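# Pull two timbers from roller feed onto rack hooks

## Task

Two timber lengths are stuck side by side near the exit of a halted powered roller feed, with only their ends still held by the rollers. The green button starts the feed and it keeps running until the red button is pressed. Get each timber lying across both hooks of the rack next to the outfeed, with neither timber on top of the other, and leave the machine stopped at the end.

## Robot and tools

Robots: three identical i2rt Big YAM arms named arm1, arm2 and arm3. Each has six revolute joints, a two-finger gripper and a wrist camera (arm1_cam_wrist, arm2_cam_wrist, arm3_cam_wrist). The fixed room cameras are cam_button, cam_end, cam_end2, cam_over and cam_side. With joints 1 and 6 at zero and the hand level and pointing forward, the wrist camera sits above the hand looking at the fingertips. Maximum reach is about 1.0 m from the joint-1 axis.

Frames: one shared scene frame, origin on the floor, +z up, distances in metres. Arm feet (base_link, x y z then quaternion w x y z): arm1 at -0.142, +0.806, +0.874, (+0.746, -0.004, -0.004, -0.666); arm2 at +1.110, -0.719, +0.712, (+0.623, -0.004, -0.007, +0.782); arm3 at -0.225, -0.825, +0.863, (+0.745, +0.004, -0.004, +0.667). Each foot faces along its own +x. The reported hand is the point between the finger pads, roughly 1 cm behind the tips; fingers extend along the hand's +z and open along its y. hand_target is the hand pose implied by the joint targets currently held.

Tool move: one action for all robots at once. Arguments arm1, arm2, arm3 each carry that robot's own part; an omitted robot gets nothing new (but may keep pushing toward older targets). Plus optional cameras (list of names or ["all"]; [] gives none; omitted gives none for an action, all for an empty call). A robot's part may hold:
- joints: absolute targets keyed by name. joint1_rad -2.879..2.879 (base yaw, positive counter-clockwise seen from above, 0 = along the foot's +x); joint2_rad 0..3.141 (shoulder, 0 = upper arm back and level, positive lifts it up and forward); joint3_rad 0..3.019 (elbow, 0 = folded, positive opens); joint4_rad -1.692..1.57 (hand pitch, positive tips fingers up); joint5_rad -1.57..1.57 (sideways swing, positive to the arm's right); joint6_rad -2.094..2.094 (roll, positive clockwise seen from behind the hand); gripper_m 0..0.093 (fingertip gap in metres). Done tolerances: ±0.045, ±0.14, ±0.09, ±0.055, ±0.03, ±0.035 rad, ±0.003 m.
- target: a single absolute hand pose, 7 numbers [x, y, z, qw, qx, qy, qz] in the scene frame, metres, same format as the printed hand line. The hand travels a straight line from its hand_target to it. When target is used, joints may contain only gripper_m.
- speed: top path speed in m/s, 0.002..0.5, default 0.25, only valid with target; rotation rate is capped at twice this in rad/s.
- min_time_s: 0.1..8 s, the shortest duration for that robot's joint motions, used with joints.
Example part: {"target": [x, y, z, qw, qx, qy, qz], "speed": 0.25, "joints": {"gripper_m": v}}.
All motions of an action start together; all hand paths finish together, paced by the slowest. Paths last 0.5 to 10 s and an action at most 15 s. Each control step clips the commanded pose to within 100 mm and 20 degrees of the measured hand, then solves damped inverse kinematics, favouring position. Expect a centimetre or more of error, lag, overshoot near full stretch, and wide swings with joint moves. Paths ignore obstacles and other arms. Unknown keys make a call invalid; out-of-range values get it refused, and a refusal (or a stop during a call) cancels the later move, wait and finished_scene calls in that same reply.

Reading results: each robot's state; a line naming the pictures in image order (images may lag the state slightly); robots not commanded are listed as "as last shown" with unchanged lines omitted. The "move" line gives done or the worst status per robot, e.g. "move: arm1 done; arm2 time_out". Statuses: off_target (stopped short, may keep pushing); time_out (joints keep nearby targets and keep pushing; send reported positions to relax); not_followed, "joint command not followed" or "pose unreachable" (a self/arm-collision check withheld targets; the robot may keep trying). on_its_own lists uncommanded activity; "held at" is a target, not a reading. Joint velocities in rad/s (gripper m/s), "within noise" when still. Joint torques per arm joint in N m, include gravity, have per-unit offsets, positive toward larger angles; joints 3 and 4 wrap at ±28. An empty move returns the full state, images and the scene number.

Gripper: force around 50 to 64 N per pad. Gripping something hard, the reading sits up to about 0.005 m under the part width (some read up to 0.002 m over). Closed on nothing reads 0.000 to 0.003. Command about 0.005 m under the touch width for full force; release by commanding well above the reading.

Other tools: wait {seconds: 0..10, cameras optional} lets the scene run with no new command. zoom_image {camera, region: [x0, y0, x1, y1]} enlarges part of that camera's latest image; pixels from top-left, region up to 504 by 504; images are 672x504. finished_scene {scene: current scene number} ends the scene irrevocably; make no further calls in that reply.

Cautions: the scene keeps running while you think, holding the last command. Arms push without stopping on contact, so avoid pressing hard on fixed things, on the rollers or rack, and never let two arms squeeze each other (including one gripper closing on another's fingers); the clearance check may act too late. Sustained pushing, holding loads or stretched poses heat motors; MOTOR HOT appears from 85 °C and at 100 °C the arm goes limp for 30 to 60 s or more, reporting limit_stop_at_motor_heat (resend targets after). Do not drop timbers, release them while moving, or knock anything out of the work area or let it fall far. Loose objects may occasionally be nudged. Leave the feed stopped (red pressed) before finishing; the result must hold without the robots.

Each tool is called after ">>>" by a JSON object that holds its "op" and its "data".

## Session

>>> {"op": "move", "data": {"cameras": ["all"]}}

Scene clock: 0.00 s.
Joint torques (N m): no reading
Heat: arm1: hottest joint1_rad 23 °C; arm2: hottest joint3_rad 22 °C; arm3: hottest joint2_rad 22 °C.
Joint velocities: within noise
arm1.joint_positions: joint1_rad=-0.792 joint2_rad=+0.591 joint3_rad=+1.353 joint4_rad=-1.540 joint5_rad=-0.284 joint6_rad=-0.232 gripper_m=+0.09396
arm1.joint_status: not commanded
arm1.hand: x=-0.2259 y=+0.6317 z=+1.3681 quat_wxyz=(-0.252, -0.742, -0.531, +0.322) (m; scene frame)
arm1.hand_target: x=-0.2248 y=+0.6331 z=+1.3776 quat_wxyz=(-0.255, -0.738, -0.530, +0.332) (m; scene frame)
arm1.hand_status: not commanded
arm2.joint_positions: joint1_rad=+0.174 joint2_rad=+0.596 joint3_rad=+1.398 joint4_rad=-1.492 joint5_rad=-0.215 joint6_rad=-0.742 gripper_m=+0.09396
arm2.joint_status: not commanded
arm2.hand: x=+0.9917 y=-0.5514 z=+1.2298 quat_wxyz=(-0.294, +0.890, -0.145, -0.318) (m; scene frame)
arm2.hand_target: x=+0.9922 y=-0.5532 z=+1.2409 quat_wxyz=(-0.304, +0.884, -0.142, -0.324) (m; scene frame)
arm2.hand_status: not commanded
arm3.joint_positions: joint1_rad=-0.151 joint2_rad=+0.603 joint3_rad=+1.486 joint4_rad=-1.464 joint5_rad=+0.148 joint6_rad=-0.406 gripper_m=+0.09396
arm3.joint_status: not commanded
arm3.hand: x=-0.1490 y=-0.6490 z=+1.4265 quat_wxyz=(-0.459, +0.638, -0.600, -0.152) (m; scene frame)
arm3.hand_target: x=-0.1498 y=-0.6521 z=+1.4353 quat_wxyz=(-0.468, +0.633, -0.597, -0.156) (m; scene frame)
arm3.hand_status: not commanded
pictures: arm1_cam_wrist, arm2_cam_wrist, arm3_cam_wrist, cam_button, cam_end, cam_end2, cam_over, cam_side

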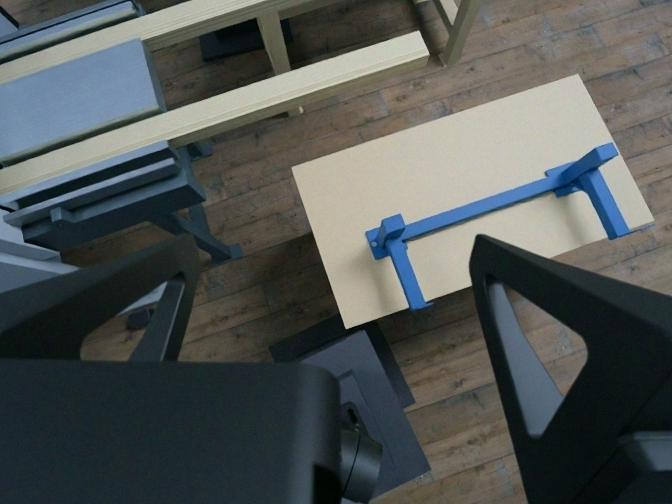

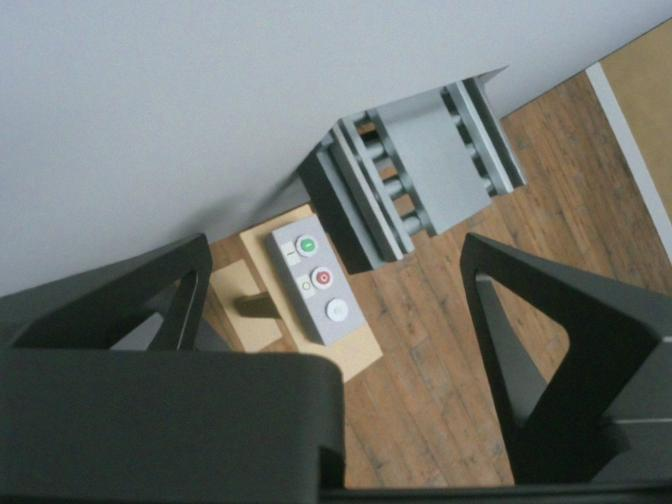

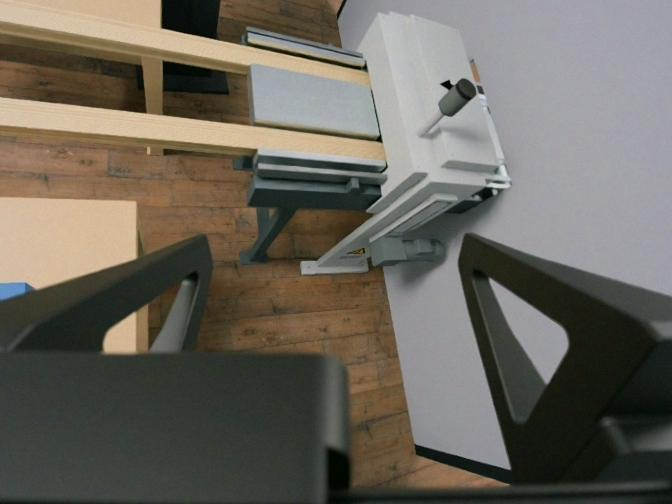

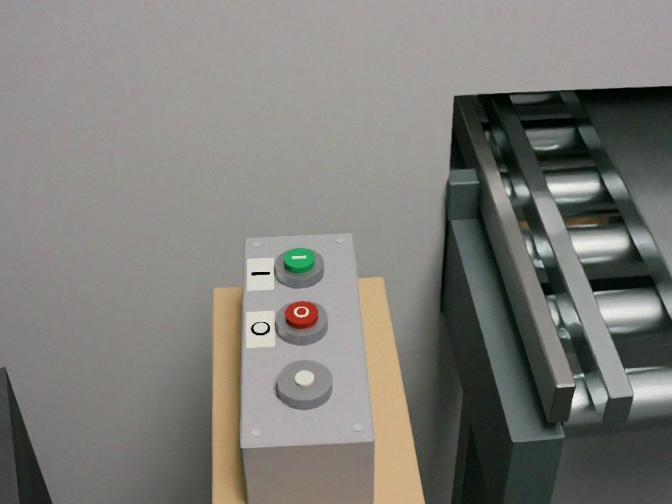

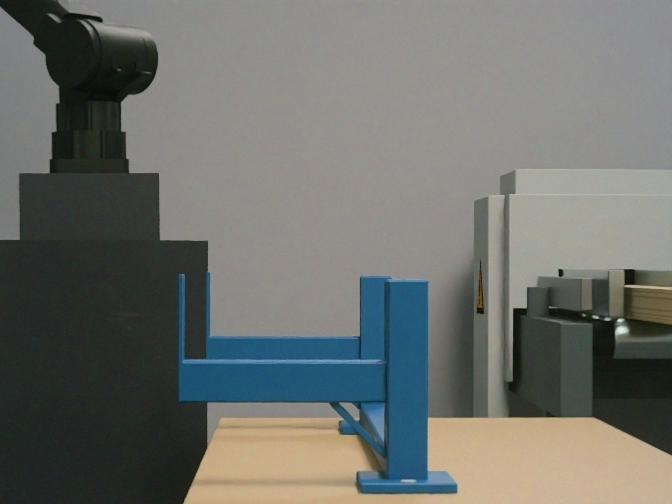

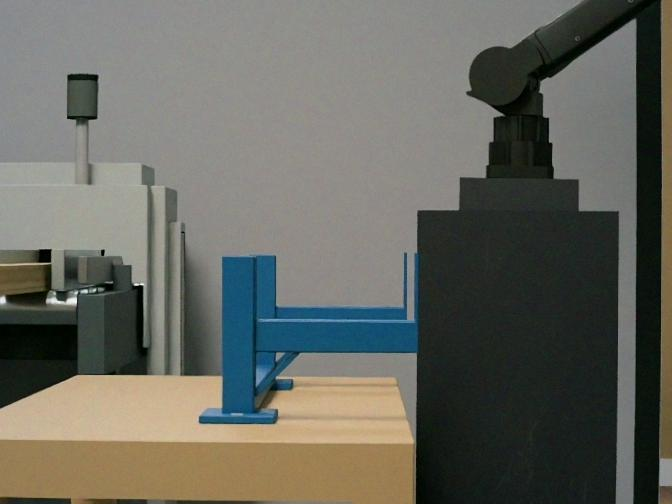

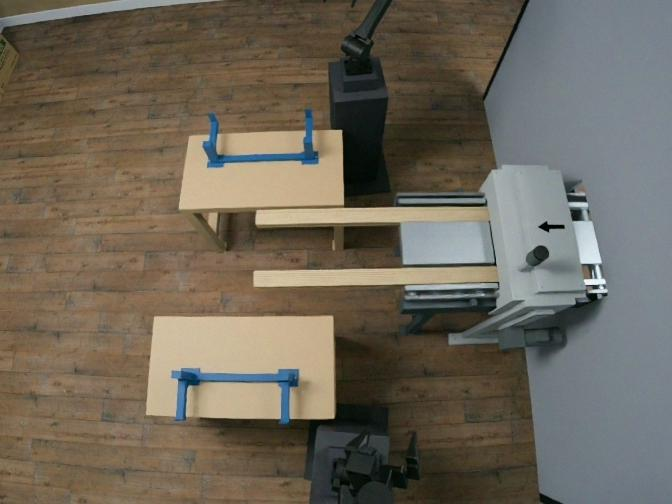

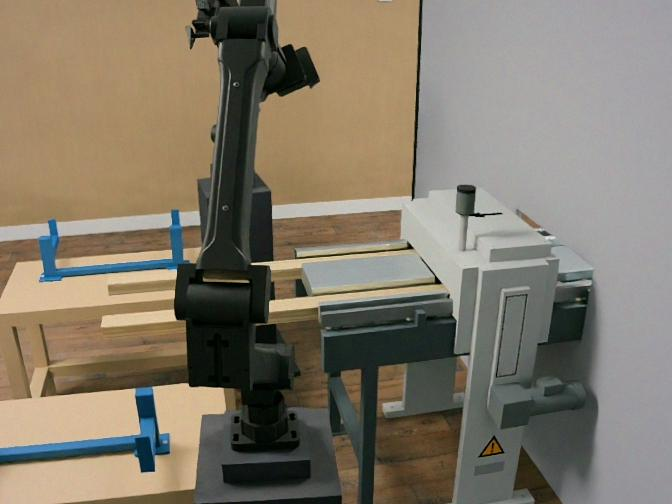

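>>> {"op": "move", "data": {"arm1": {"target": [-0.2, 0.25, 1.15, 0, 1, 0, 0]}, "arm3": {"target": [-0.2, -0.25, 1.15, 0, 1, 0, 0]}, "cameras": ["arm1_cam_wrist", "arm3_cam_wrist", "cam_over", "cam_end"]}}

Scene clock: 87.33 s.
Joint torques (N m): arm1=[-0.5 -15.38 14.32 -0.35 -0.09 0.08] | arm2=[-2.2 2.55 8.49 1.65 -0.12 0.17] | arm3=[-1.14 -14.15 12.62 0.24 -0.07 -0.04]
Heat: arm1: hottest joint3_rad 25 °C; arm2: hottest joint3_rad 26 °C; arm3: hottest joint3_rad 31 °C.
move: arm1 off_target; arm3 off_target
Joint velocities: within noise
arm1.joint_positions: joint1_rad=-0.206 joint2_rad=+1.816 joint3_rad=+1.886 joint4_rad=-1.673 joint5_rad=+0.006 joint6_rad=+1.460 gripper_m=+0.09396
arm1.joint_status: not commanded
arm1.hand: x=-0.1947 y=+0.2594 z=+1.1404 quat_wxyz=(+0.010, -1.000, -0.009, +0.001) (m; scene frame)
arm1.hand_target: x=-0.2001 y=+0.2506 z=+1.1499 quat_wxyz=(-0.001, -1.000, +0.000, +0.000) (m; scene frame)
arm1.hand_status: off_target (0.014 m and 1.6 deg from the pose sent, 0.440 m and 84.2 deg at the start; a joint's target at an end of its range on 14 of 135 steps)
arm2: as last shown
arm3.joint_positions: joint1_rad=+0.061 joint2_rad=+1.853 joint3_rad=+1.955 joint4_rad=-1.690 joint5_rad=-0.003 joint6_rad=-1.603 gripper_m=+0.09396
arm3.joint_status: not commanded
arm3.hand: x=-0.1970 y=-0.2608 z=+1.1362 quat_wxyz=(+0.002, +1.000, -0.009, -0.002) (m; scene frame)
arm3.hand_target: x=-0.2002 y=-0.2509 z=+1.1496 quat_wxyz=(-0.014, +1.000, +0.000, +0.000) (m; scene frame)
arm3.hand_status: off_target (0.018 m and 1.0 deg from the pose sent, 0.488 m and 100.8 deg at the start; a joint's target at an end of its range on 27 of 135 steps)
pictures: arm1_cam_wrist, arm3_cam_wrist, cam_end, cam_over

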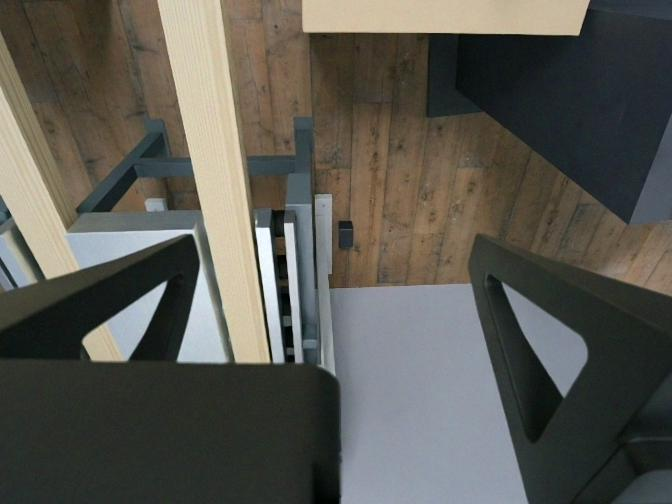

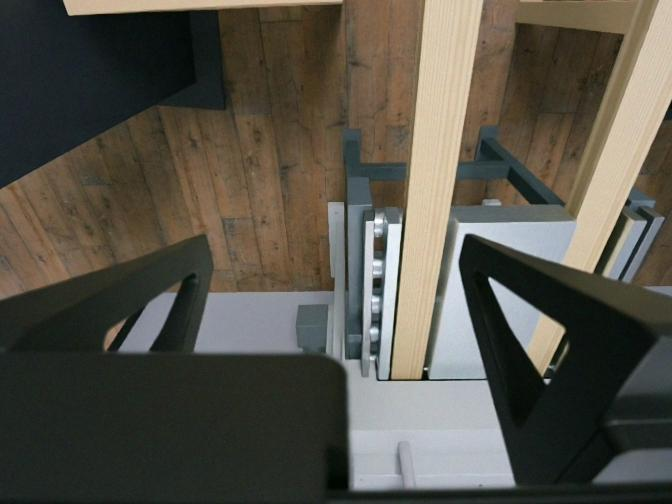

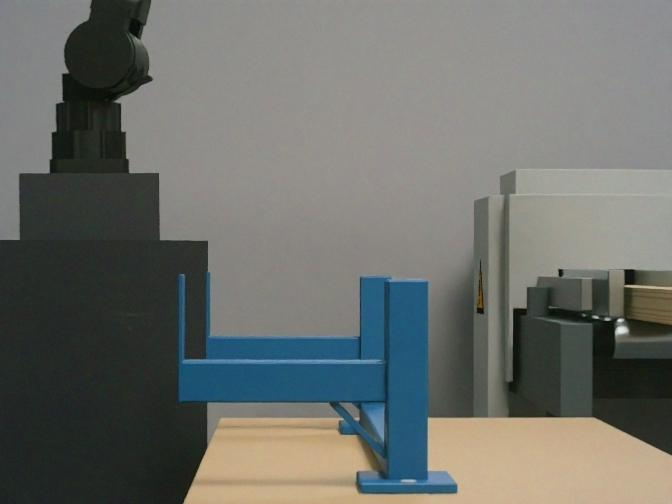

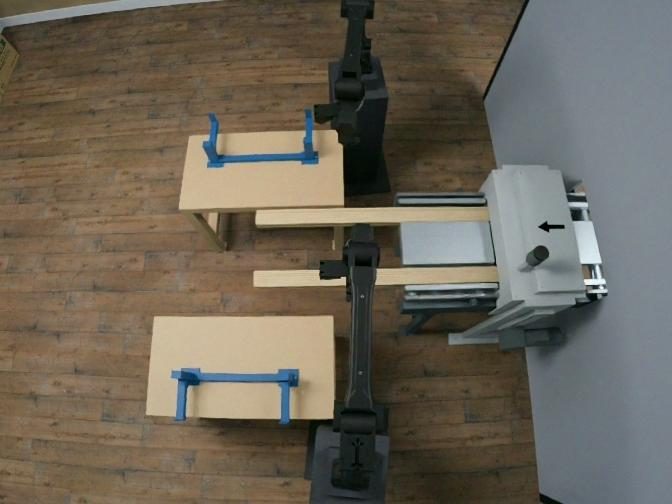

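>>> {"op": "move", "data": {"arm1": {"target": [-0.2, 0.145, 1.0, 0, 1, 0, 0]}, "arm3": {"target": [-0.2, -0.155, 1.0, 0, 1, 0, 0]}, "cameras": ["arm1_cam_wrist", "arm3_cam_wrist", "cam_over", "cam_end", "cam_end2", "cam_side"]}}

Scene clock: 125.33 s.
Joint torques (N m): arm1=[1.14 -19.78 14.05 0.16 -0.09 0.08] | arm2=[-2.2 2.49 8.49 1.65 -0.12 0.17] | arm3=[-1.03 -17.44 12.52 0.51 -0.07 0]
Heat: arm1: hottest joint3_rad 28 °C; arm2: hottest joint3_rad 27 °C; arm3: hottest joint3_rad 33 °C.
move: arm1 off_target; arm3 off_target
Joint velocities: within noise
arm1.joint_positions: joint1_rad=-0.206 joint2_rad=+2.145 joint3_rad=+2.003 joint4_rad=-1.475 joint5_rad=+0.005 joint6_rad=+1.476 gripper_m=+0.09396
arm1.joint_status: not commanded
arm1.hand: x=-0.2035 y=+0.1594 z=+0.9913 quat_wxyz=(+0.017, -1.000, -0.001, +0.000) (m; scene frame)
arm1.hand_target: x=-0.2000 y=+0.1457 z=+1.0001 quat_wxyz=(+0.000, -1.000, +0.000, +0.000) (m; scene frame)
arm1.hand_status: off_target (0.017 m and 2.0 deg from the pose sent, 0.181 m and 1.6 deg at the start)
arm2: as last shown
arm3.joint_positions: joint1_rad=+0.065 joint2_rad=+2.160 joint3_rad=+2.055 joint4_rad=-1.514 joint5_rad=-0.003 joint6_rad=-1.603 gripper_m=+0.09396
arm3.joint_status: not commanded
arm3.hand: x=-0.1948 y=-0.1705 z=+0.9906 quat_wxyz=(+0.018, +1.000, -0.007, -0.002) (m; scene frame)
arm3.hand_target: x=-0.2002 y=-0.1558 z=+1.0001 quat_wxyz=(+0.000, +1.000, +0.000, +0.000) (m; scene frame)
arm3.hand_status: off_target (0.019 m and 2.2 deg from the pose sent, 0.172 m and 1.1 deg at the start)
pictures: arm1_cam_wrist, arm3_cam_wrist, cam_end, cam_end2, cam_over, cam_side

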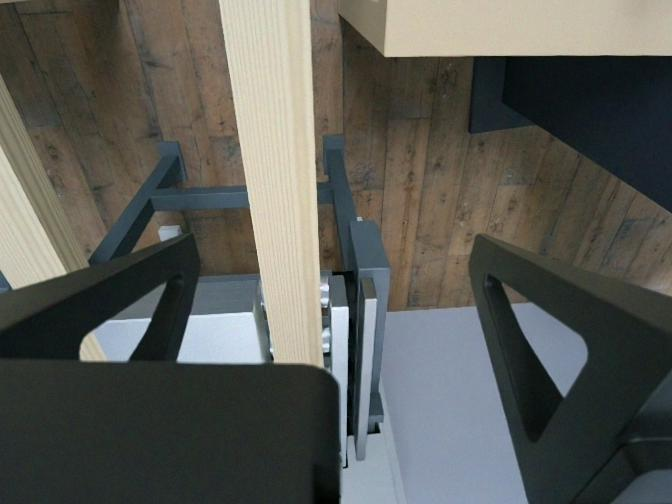

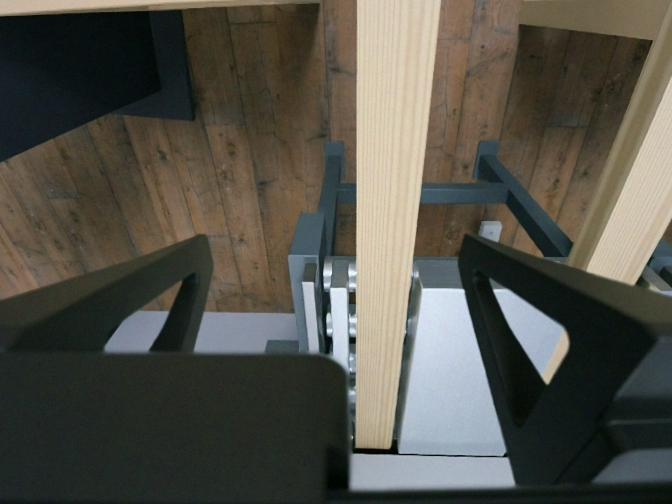

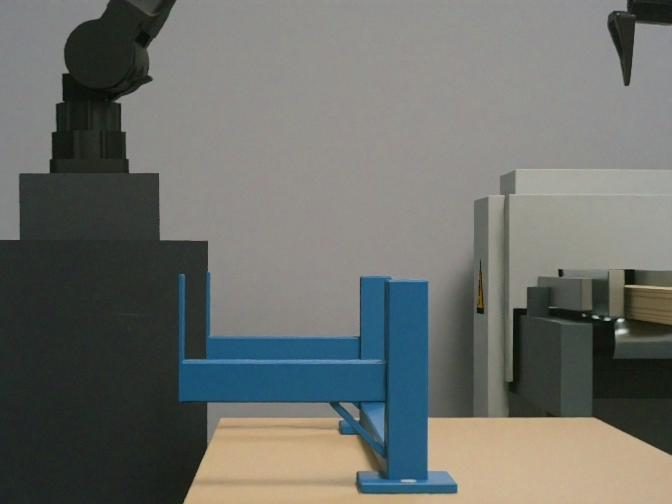

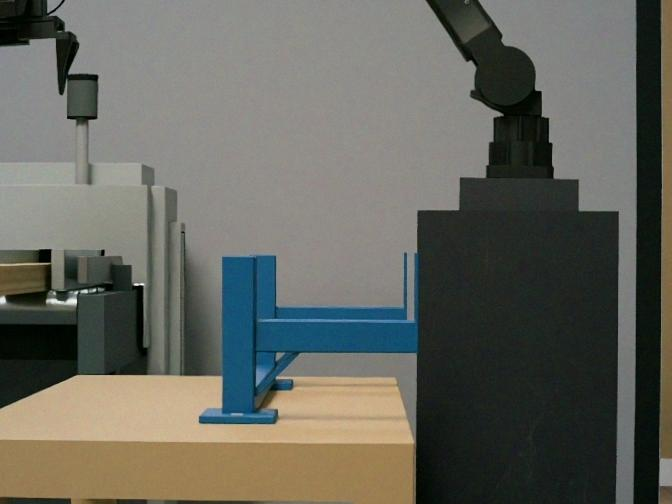

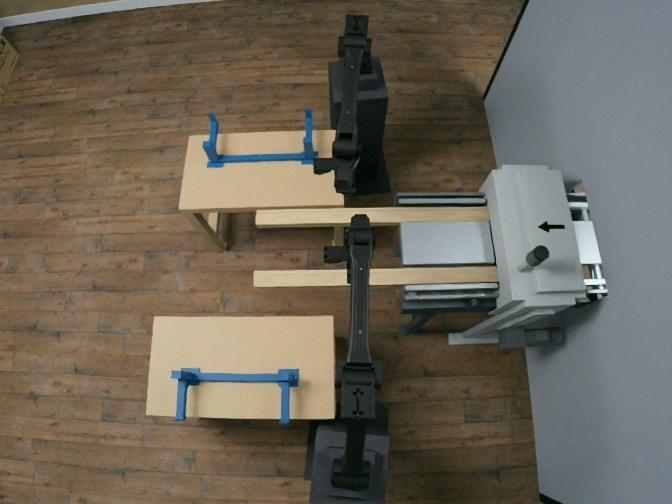

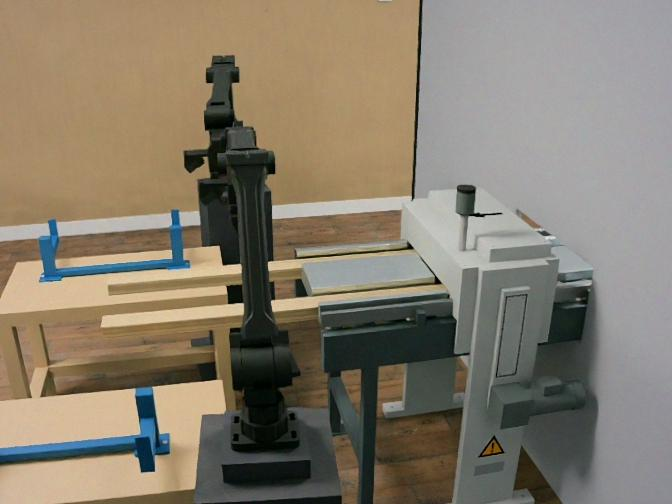

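>>> {"op": "zoom_image", "data": {"camera": "arm1_cam_wrist", "region": [150, 0, 486, 252]}}

>>> {"op": "zoom_image", "data": {"camera": "arm3_cam_wrist", "region": [280, 0, 616, 252]}}

>>> {"op": "zoom_image", "data": {"camera": "cam_over", "region": [130, 80, 330, 230]}}

>>> {"op": "zoom_image", "data": {"camera": "cam_over", "region": [130, 230, 330, 430]}}

>>> {"op": "zoom_image", "data": {"camera": "cam_over", "region": [380, 150, 630, 360]}}

>>> {"op": "zoom_image", "data": {"camera": "cam_end2", "region": [0, 180, 430, 504]}}

Scaled by 1.500 from the camera's 672x504 image, which has a finer 960x720 frame.

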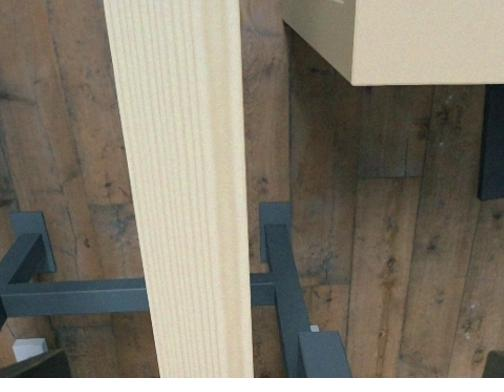

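Scaled by 1.500 from the camera's 672x504 image, which has a finer 960x720 frame.

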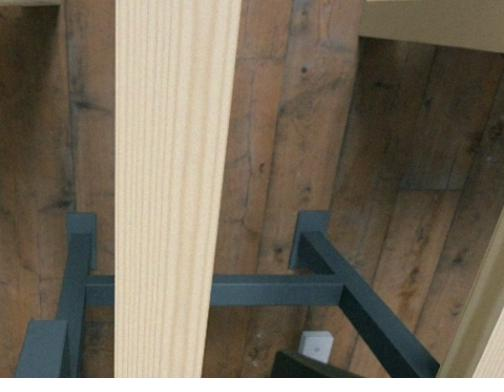

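Scaled by 2.520 from the camera's 672x504 image, which has a finer 960x720 frame.

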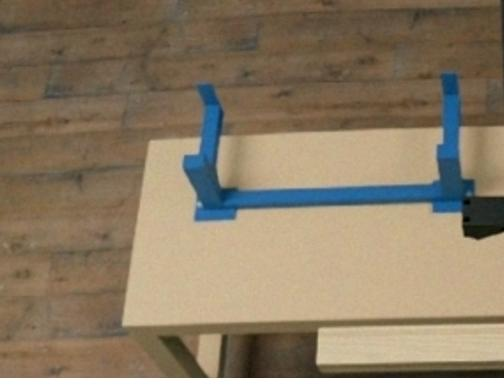

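Scaled by 2.520 from the camera's 672x504 image, which has a finer 960x720 frame.

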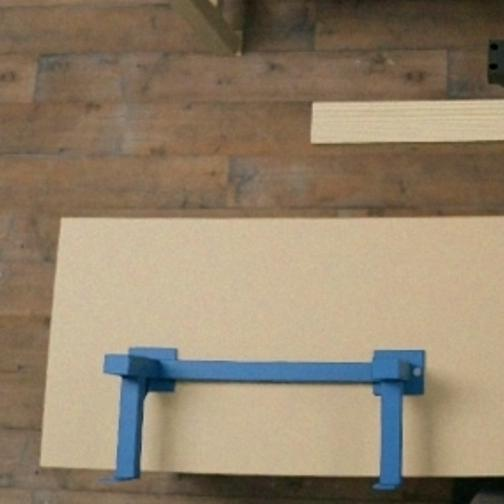

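Scaled by 2.016 from the camera's 672x504 image, which has a finer 960x720 frame.

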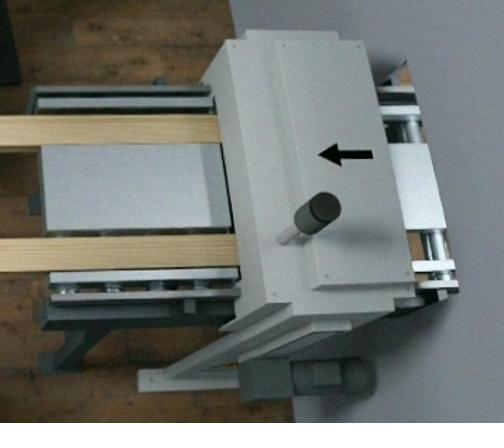

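Scaled by 1.172 from the camera's 672x504 image, which has a finer 960x720 frame.

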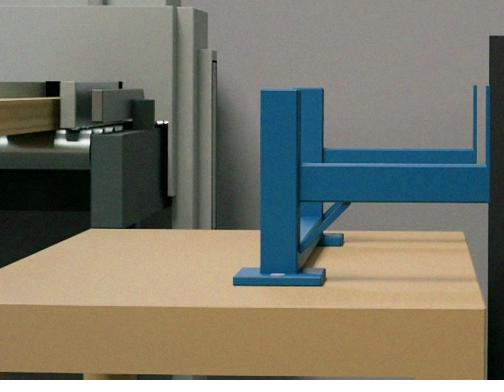

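>>> {"op": "move", "data": {"arm1": {"target": [-0.1, 0.092, 0.89, 0, 1, 0, 0]}, "arm3": {"target": [-0.1, -0.112, 0.89, 0, 1, 0, 0]}, "arm2": {"joints": {"joint1_rad": 0.174, "joint5_rad": 0, "joint6_rad": 0, "gripper_m": 0}}, "cameras": ["all"]}}

Scene clock: 178.10 s.
Joint torques (N m): arm1=[0.26 -21.07 14 -0.27 -0.01 0.07] | arm2=[-2.2 2.49 8.5 1.68 0.08 0.26] | arm3=[-1.79 -20.13 8.57 0.49 -0.18 0.04]
Heat: arm1: hottest joint3_rad 32 °C; arm2: hottest joint3_rad 28 °C; arm3: hottest joint3_rad 38 °C.
move: arm1 done; arm2 done; arm3 not_followed
Joint velocities: within noise
arm1.joint_positions: joint1_rad=-0.054 joint2_rad=+2.367 joint3_rad=+2.127 joint4_rad=-1.353 joint5_rad=+0.002 joint6_rad=+1.622 gripper_m=+0.09396
arm1.joint_status: not commanded
arm1.hand: x=-0.1009 y=+0.1023 z=+0.8904 quat_wxyz=(+0.005, -1.000, -0.004, +0.001) (m; scene frame)
arm1.hand_target: x=-0.1001 y=+0.0925 z=+0.8900 quat_wxyz=(-0.001, -1.000, +0.000, +0.000) (m; scene frame)
arm1.hand_status: done (0.010 m and 0.7 deg from the pose sent, 0.160 m and 1.9 deg at the start)
arm2.joint_positions: joint1_rad=+0.174 joint2_rad=+0.596 joint3_rad=+1.398 joint4_rad=-1.492 joint5_rad=-0.002 joint6_rad=-0.012 gripper_m=+0.00050
arm2.joint_status: all done
arm2.hand: x=+1.0244 y=-0.5343 z=+1.2278 quat_wxyz=(-0.243, +0.759, -0.493, -0.350) (m; scene frame)
arm2.hand_target: x=+1.0252 y=-0.5359 z=+1.2390 quat_wxyz=(-0.248, +0.751, -0.494, -0.362) (m; scene frame)
arm2.hand_status: not commanded
arm3.joint_positions: joint1_rad=-0.060 joint2_rad=+2.340 joint3_rad=+2.105 joint4_rad=-1.397 joint5_rad=+0.001 joint6_rad=-1.703 gripper_m=+0.09396
arm3.joint_status: not commanded
arm3.on_its_own: joint1_rad is held at -0.060, not at its first target +0.074; joint2_rad is held at +2.340, not at its first target +2.176; joint4_rad is held at -1.397, not at its first target -1.513; joint6_rad is held at -1.703, not at its first target -1.607
arm3.hand: x=-0.1071 y=-0.1450 z=+0.8900 quat_wxyz=(+0.024, +1.000, -0.019, -0.004) (m; scene frame)
arm3.hand_target: x=-0.1071 y=-0.1450 z=+0.8900 quat_wxyz=(+0.024, +1.000, -0.019, -0.004) (m; scene frame)
arm3.hand_status: not_followed (0.034 m and 3.6 deg from the pose sent, 0.150 m and 2.2 deg at the start)
pictures: arm1_cam_wrist, arm2_cam_wrist, arm3_cam_wrist, cam_button, cam_end, cam_end2, cam_over, cam_side
led back after a hold (arm1 arm): the arm was led back toward your command in small steps, so it may still be short of it.
led back after a hold (arm3 arm): the arm was led back toward your command in small steps, so it may still be short of it.
pose unreachable (arm1 arm): on one or more control steps of this call this arm could not follow its commanded pose, so it was not sent that pose on those steps. It may still have moved: this result reports where it is.
cause: moving toward the commanded pose would bring a part of the arm too close to another arm (this arm's wrist (the part past joint 4) and the arm3 arm's wrist (the part past joint 4), where that arm would come to rest).
pose unreachable (arm3 arm): on one or more control steps of this call this arm could not follow its commanded pose, so it was not sent that pose on those steps. On the call's last step it was still not sent that pose. It may still have moved: this result reports where it is.
cause: moving toward the commanded pose would bring a part of the arm too close to another arm (this arm's wrist (the part past joint 4) and the arm1 arm's wrist (the part past joint 4), along the way the arms are being sent, or toward where that arm still pushes).

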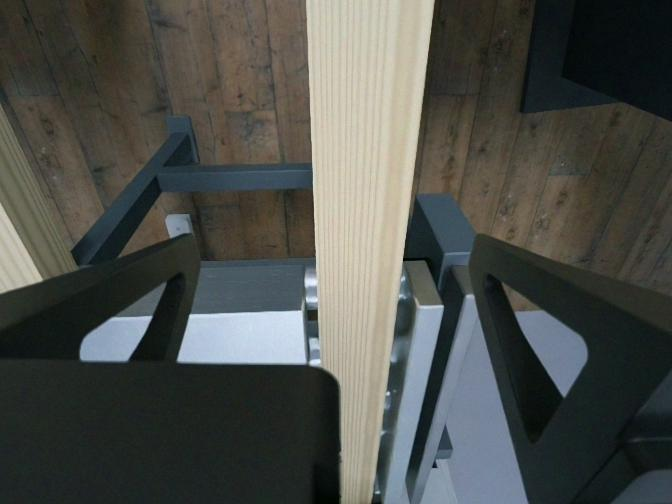

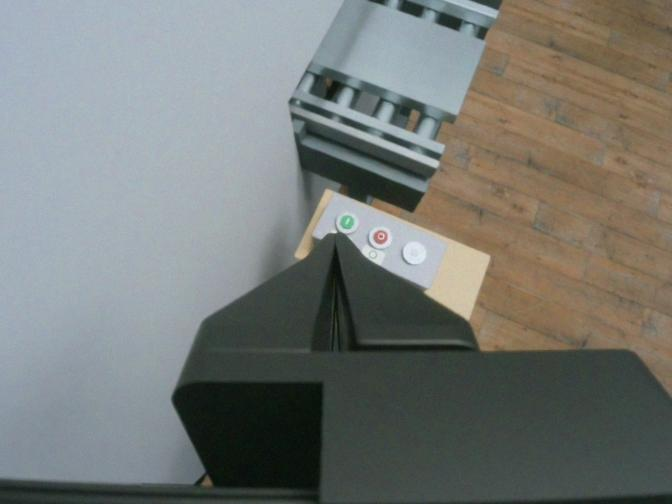

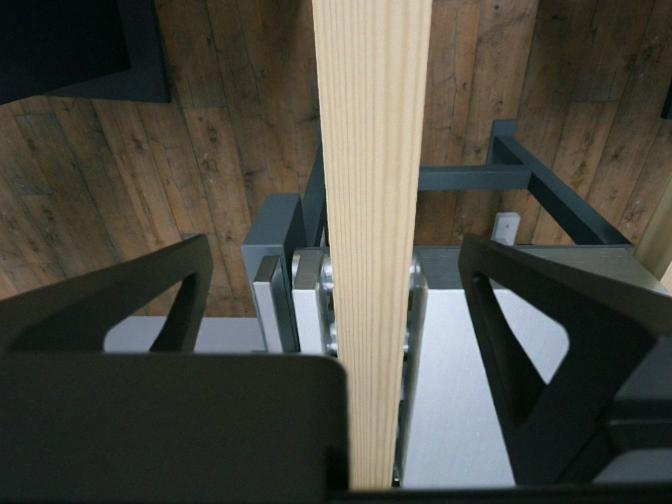

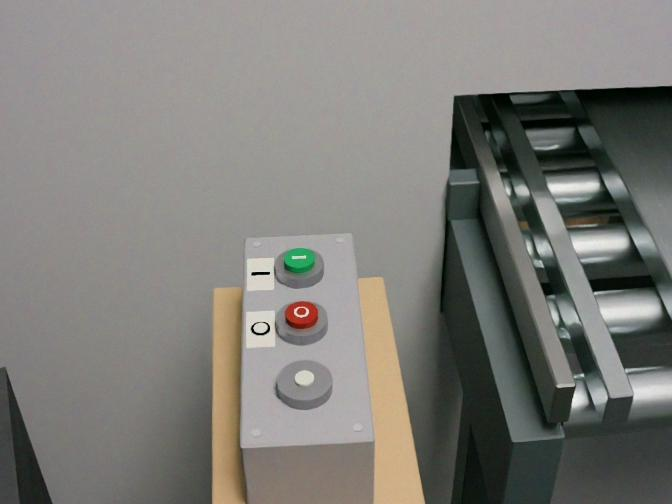

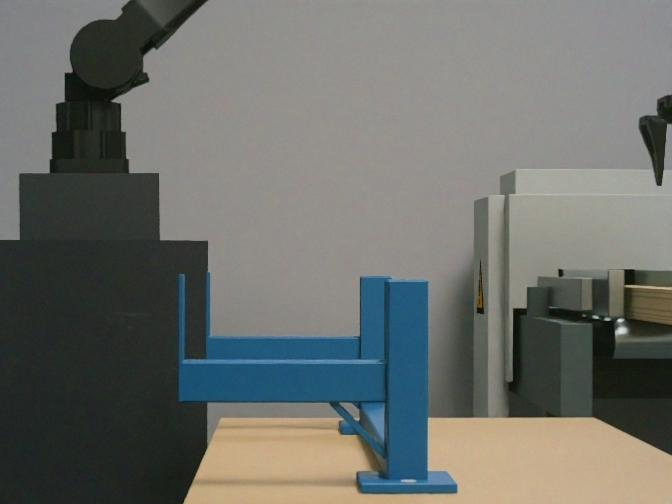

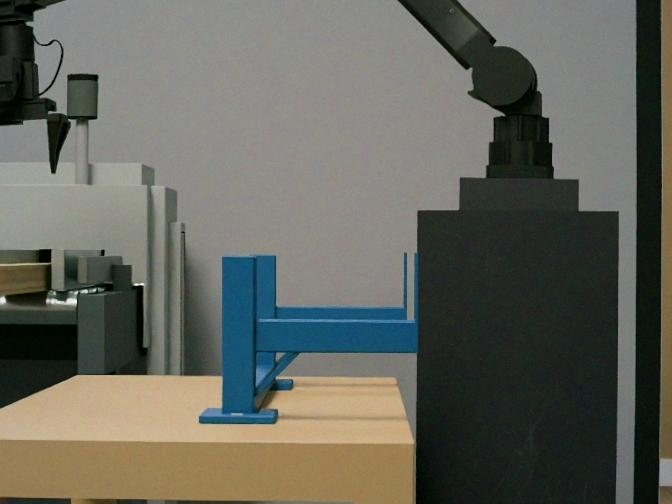

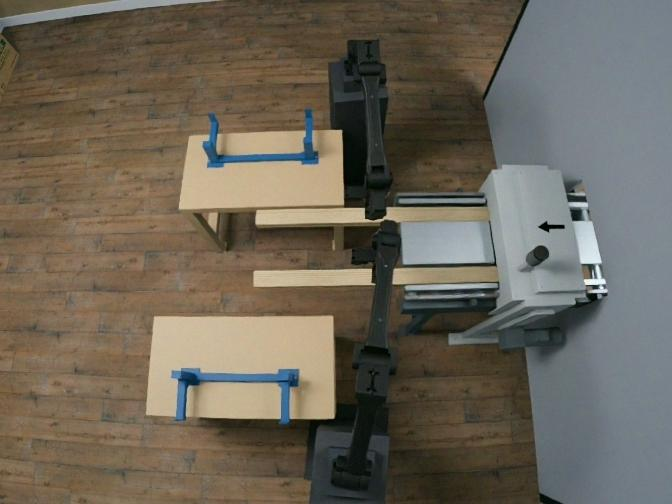

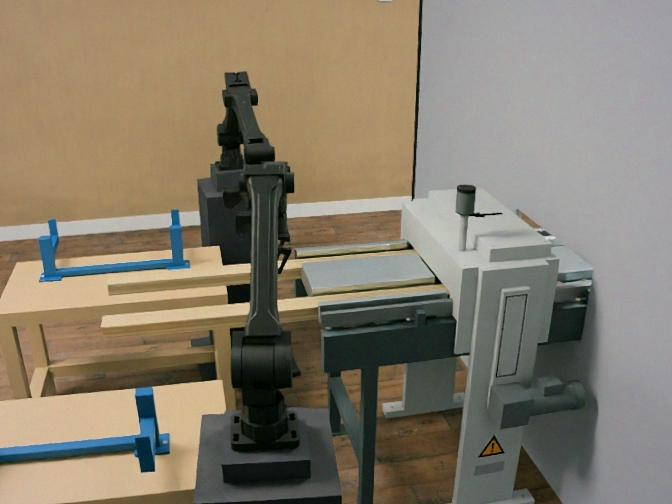

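>>> {"op": "move", "data": {"arm1": {"target": [-0.04, 0.108, 0.88, 0.0698, 0.9976, 0, 0]}, "arm3": {"target": [0.0, -0.122, 0.88, -0.0698, 0.9976, 0, 0]}, "arm2": {"target": [1.02, -0.33, 0.98, 0, 0.7071, -0.7071, 0]}, "cameras": ["arm1_cam_wrist", "arm2_cam_wrist", "arm3_cam_wrist", "cam_button", "cam_over"]}}

Scene clock: 270.53 s.
Joint torques (N m): arm1=[0.67 -22.95 9.61 0.85 0.16 0.05] | arm2=[-3.25 -11.16 12.33 -0.38 -0.04 0.26] | arm3=[-2.14 -19.02 8.98 1.2 -0.3 -0.06]
Heat: arm1: hottest joint3_rad 32 °C; arm2: hottest joint3_rad 29 °C; arm3: hottest joint3_rad 34 °C.
move: arm1 off_target; arm2 off_target; arm3 off_target
Joint velocities: within noise
arm1.joint_positions: joint1_rad=+0.030 joint2_rad=+2.281 joint3_rad=+1.910 joint4_rad=-1.099 joint5_rad=+0.017 joint6_rad=+1.711 gripper_m=+0.09396
arm1.joint_status: not commanded
arm1.hand: x=-0.0452 y=+0.1116 z=+0.8706 quat_wxyz=(-0.058, -0.998, -0.001, +0.000) (m; scene frame)
arm1.hand_target: x=-0.0401 y=+0.1081 z=+0.8800 quat_wxyz=(-0.070, -0.998, +0.000, +0.000) (m; scene frame)
arm1.hand_status: off_target (0.011 m and 1.4 deg from the pose sent, 0.062 m and 8.6 deg at the start)
arm2.joint_positions: joint1_rad=-0.001 joint2_rad=+1.389 joint3_rad=+1.319 joint4_rad=-1.559 joint5_rad=-0.014 joint6_rad=+0.201 gripper_m=+0.00050
arm2.joint_status: not commanded
arm2.hand: x=+1.0194 y=-0.3439 z=+0.9539 quat_wxyz=(+0.015, +0.715, -0.699, +0.024) (m; scene frame)
arm2.hand_target: x=+1.0203 y=-0.3314 z=+0.9798 quat_wxyz=(+0.000, +0.707, -0.707, +0.000) (m; scene frame)
arm2.hand_status: off_target (0.030 m and 3.5 deg from the pose sent, 0.321 m and 55.5 deg at the start)
arm3.joint_positions: joint1_rad=-0.202 joint2_rad=+2.340 joint3_rad=+2.105 joint4_rad=-1.209 joint5_rad=-0.037 joint6_rad=-1.877 gripper_m=+0.09396
arm3.joint_status: not commanded
arm3.hand: x=-0.0036 y=-0.1225 z=+0.8920 quat_wxyz=(-0.072, +0.997, -0.002, +0.002) (m; scene frame)
arm3.hand_target: x=-0.0002 y=-0.1221 z=+0.8802 quat_wxyz=(-0.070, +0.998, +0.000, +0.000) (m; scene frame)
arm3.hand_status: off_target (0.013 m and 0.4 deg from the pose sent, 0.110 m and 11.0 deg at the start)
pictures: arm1_cam_wrist, arm2_cam_wrist, arm3_cam_wrist, cam_button, cam_over

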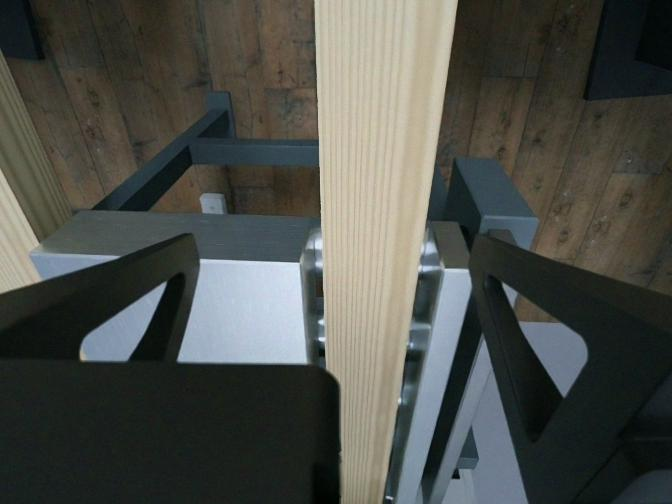

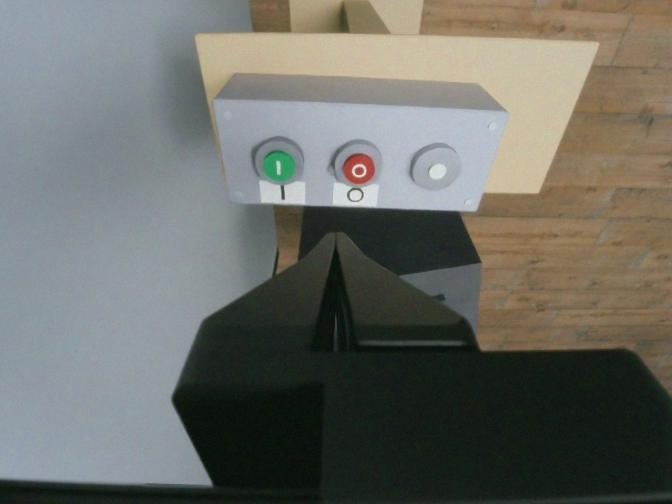

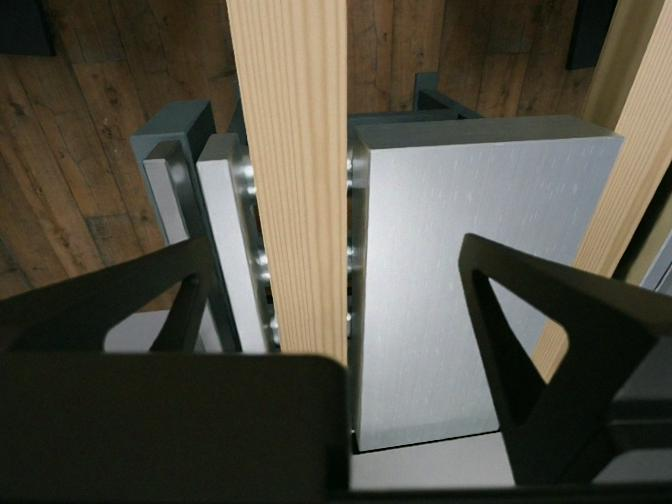

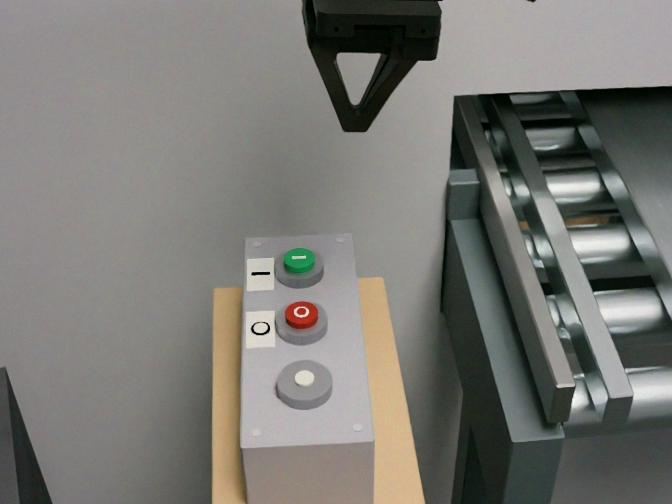

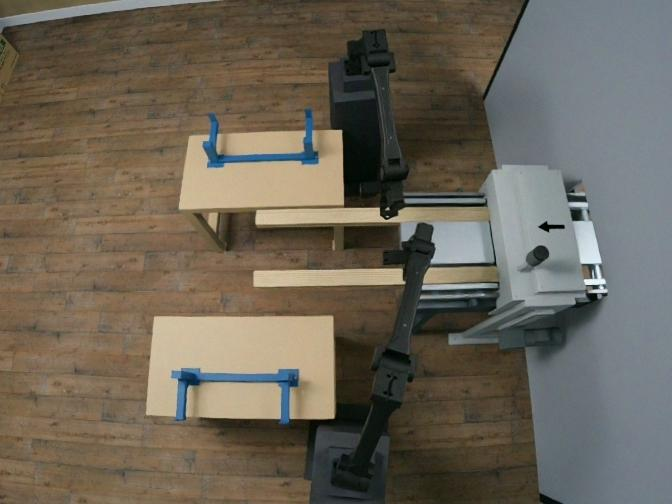

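>>> {"op": "move", "data": {"arm1": {"target": [-0.08, 0.113, 0.83, 0.0698, 0.9976, 0, 0], "speed": 0.1}, "arm3": {"target": [-0.055, -0.128, 0.83, -0.0698, 0.9976, 0, 0], "speed": 0.1}, "arm2": {"target": [0.987, -0.337, 0.92, 0, 0.7071, -0.7071, 0], "speed": 0.1}, "cameras": ["arm1_cam_wrist", "arm2_cam_wrist", "arm3_cam_wrist", "cam_button"]}}

Scene clock: 336.23 s.
Joint torques (N m): arm1=[-0.26 -20.13 9.39 0.95 -0.09 -0.09] | arm2=[-1.61 -9.88 7.17 0.65 0.01 0.25] | arm3=[-1.73 -19.66 7.94 1.17 -0.08 0.14]
Heat: arm1: hottest joint2_rad 37 °C; arm2: hottest joint3_rad 32 °C; arm3: hottest joint3_rad 34 °C.
move: arm1 off_target; arm2 done; arm3 done
Joint velocities: within noise
arm1.joint_positions: joint1_rad=-0.018 joint2_rad=+2.280 joint3_rad=+1.823 joint4_rad=-0.981 joint5_rad=+0.016 joint6_rad=+1.671 gripper_m=+0.09396
arm1.joint_status: not commanded
arm1.hand: x=-0.0791 y=+0.1132 z=+0.8414 quat_wxyz=(-0.073, -0.997, +0.003, +0.001) (m; scene frame)
arm1.hand_target: x=-0.0801 y=+0.1133 z=+0.8301 quat_wxyz=(-0.070, -0.998, +0.000, +0.000) (m; scene frame)
arm1.hand_status: off_target (0.011 m and 0.5 deg from the pose sent, 0.054 m and 1.4 deg at the start)
arm2.joint_positions: joint1_rad=+0.064 joint2_rad=+1.390 joint3_rad=+1.253 joint4_rad=-1.428 joint5_rad=-0.015 joint6_rad=+0.287 gripper_m=+0.00050
arm2.joint_status: not commanded
arm2.hand: x=+0.9914 y=-0.3370 z=+0.9280 quat_wxyz=(-0.002, +0.708, -0.707, -0.003) (m; scene frame)
arm2.hand_target: x=+0.9872 y=-0.3371 z=+0.9201 quat_wxyz=(+0.000, +0.707, -0.707, +0.000) (m; scene frame)
arm2.hand_status: done (0.009 m and 0.5 deg from the pose sent, 0.047 m and 3.5 deg at the start)
arm3.joint_positions: joint1_rad=-0.136 joint2_rad=+2.340 joint3_rad=+1.949 joint4_rad=-1.056 joint5_rad=-0.035 joint6_rad=-1.825 gripper_m=+0.09396
arm3.joint_status: not commanded
arm3.hand: x=-0.0552 y=-0.1273 z=+0.8350 quat_wxyz=(-0.070, +0.998, +0.005, -0.001) (m; scene frame)
arm3.hand_target: x=-0.0549 y=-0.1280 z=+0.8301 quat_wxyz=(-0.070, +0.998, +0.000, +0.000) (m; scene frame)
arm3.hand_status: done (0.005 m and 0.6 deg from the pose sent, 0.081 m and 0.4 deg at the start)
pictures: arm1_cam_wrist, arm2_cam_wrist, arm3_cam_wrist, cam_button

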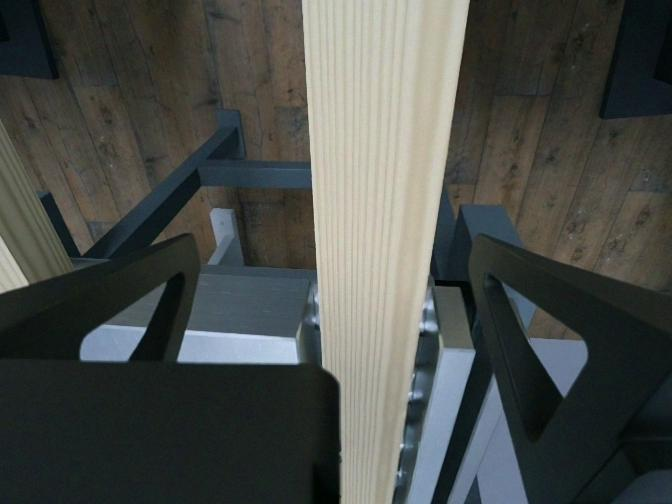

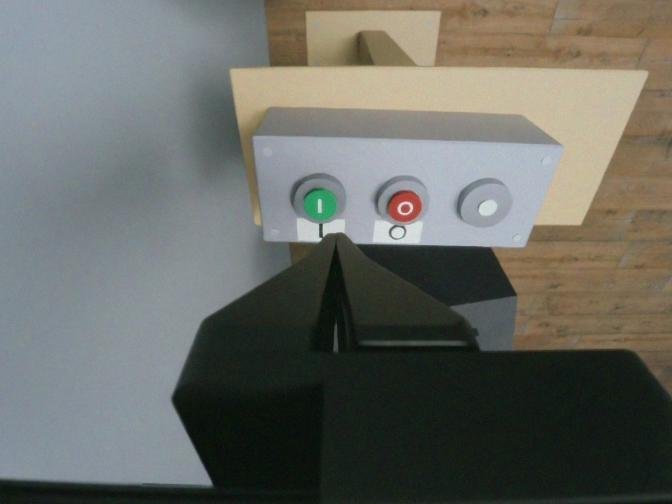

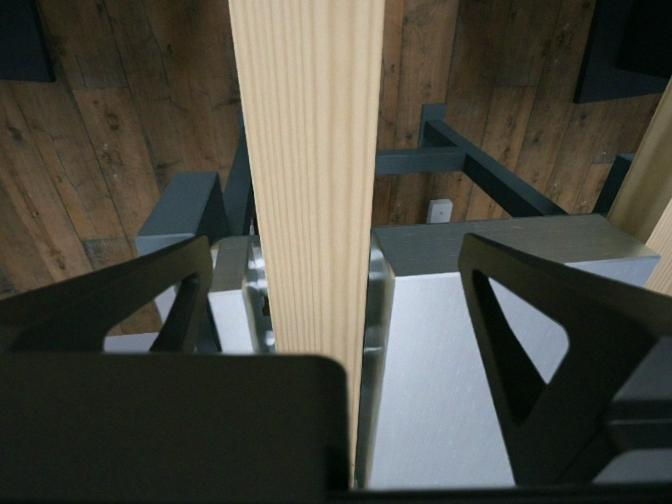

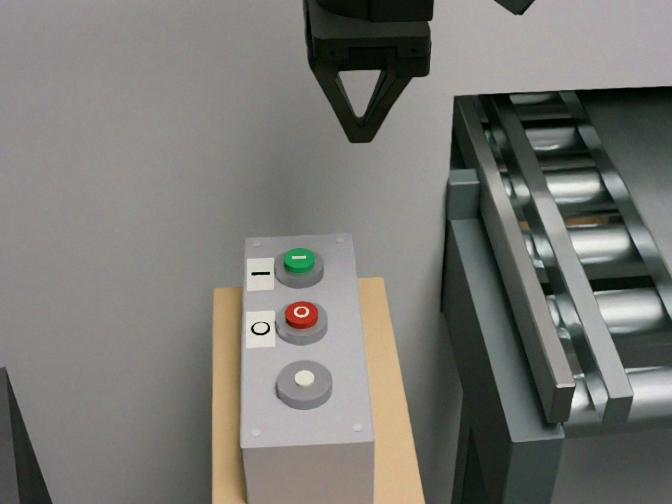

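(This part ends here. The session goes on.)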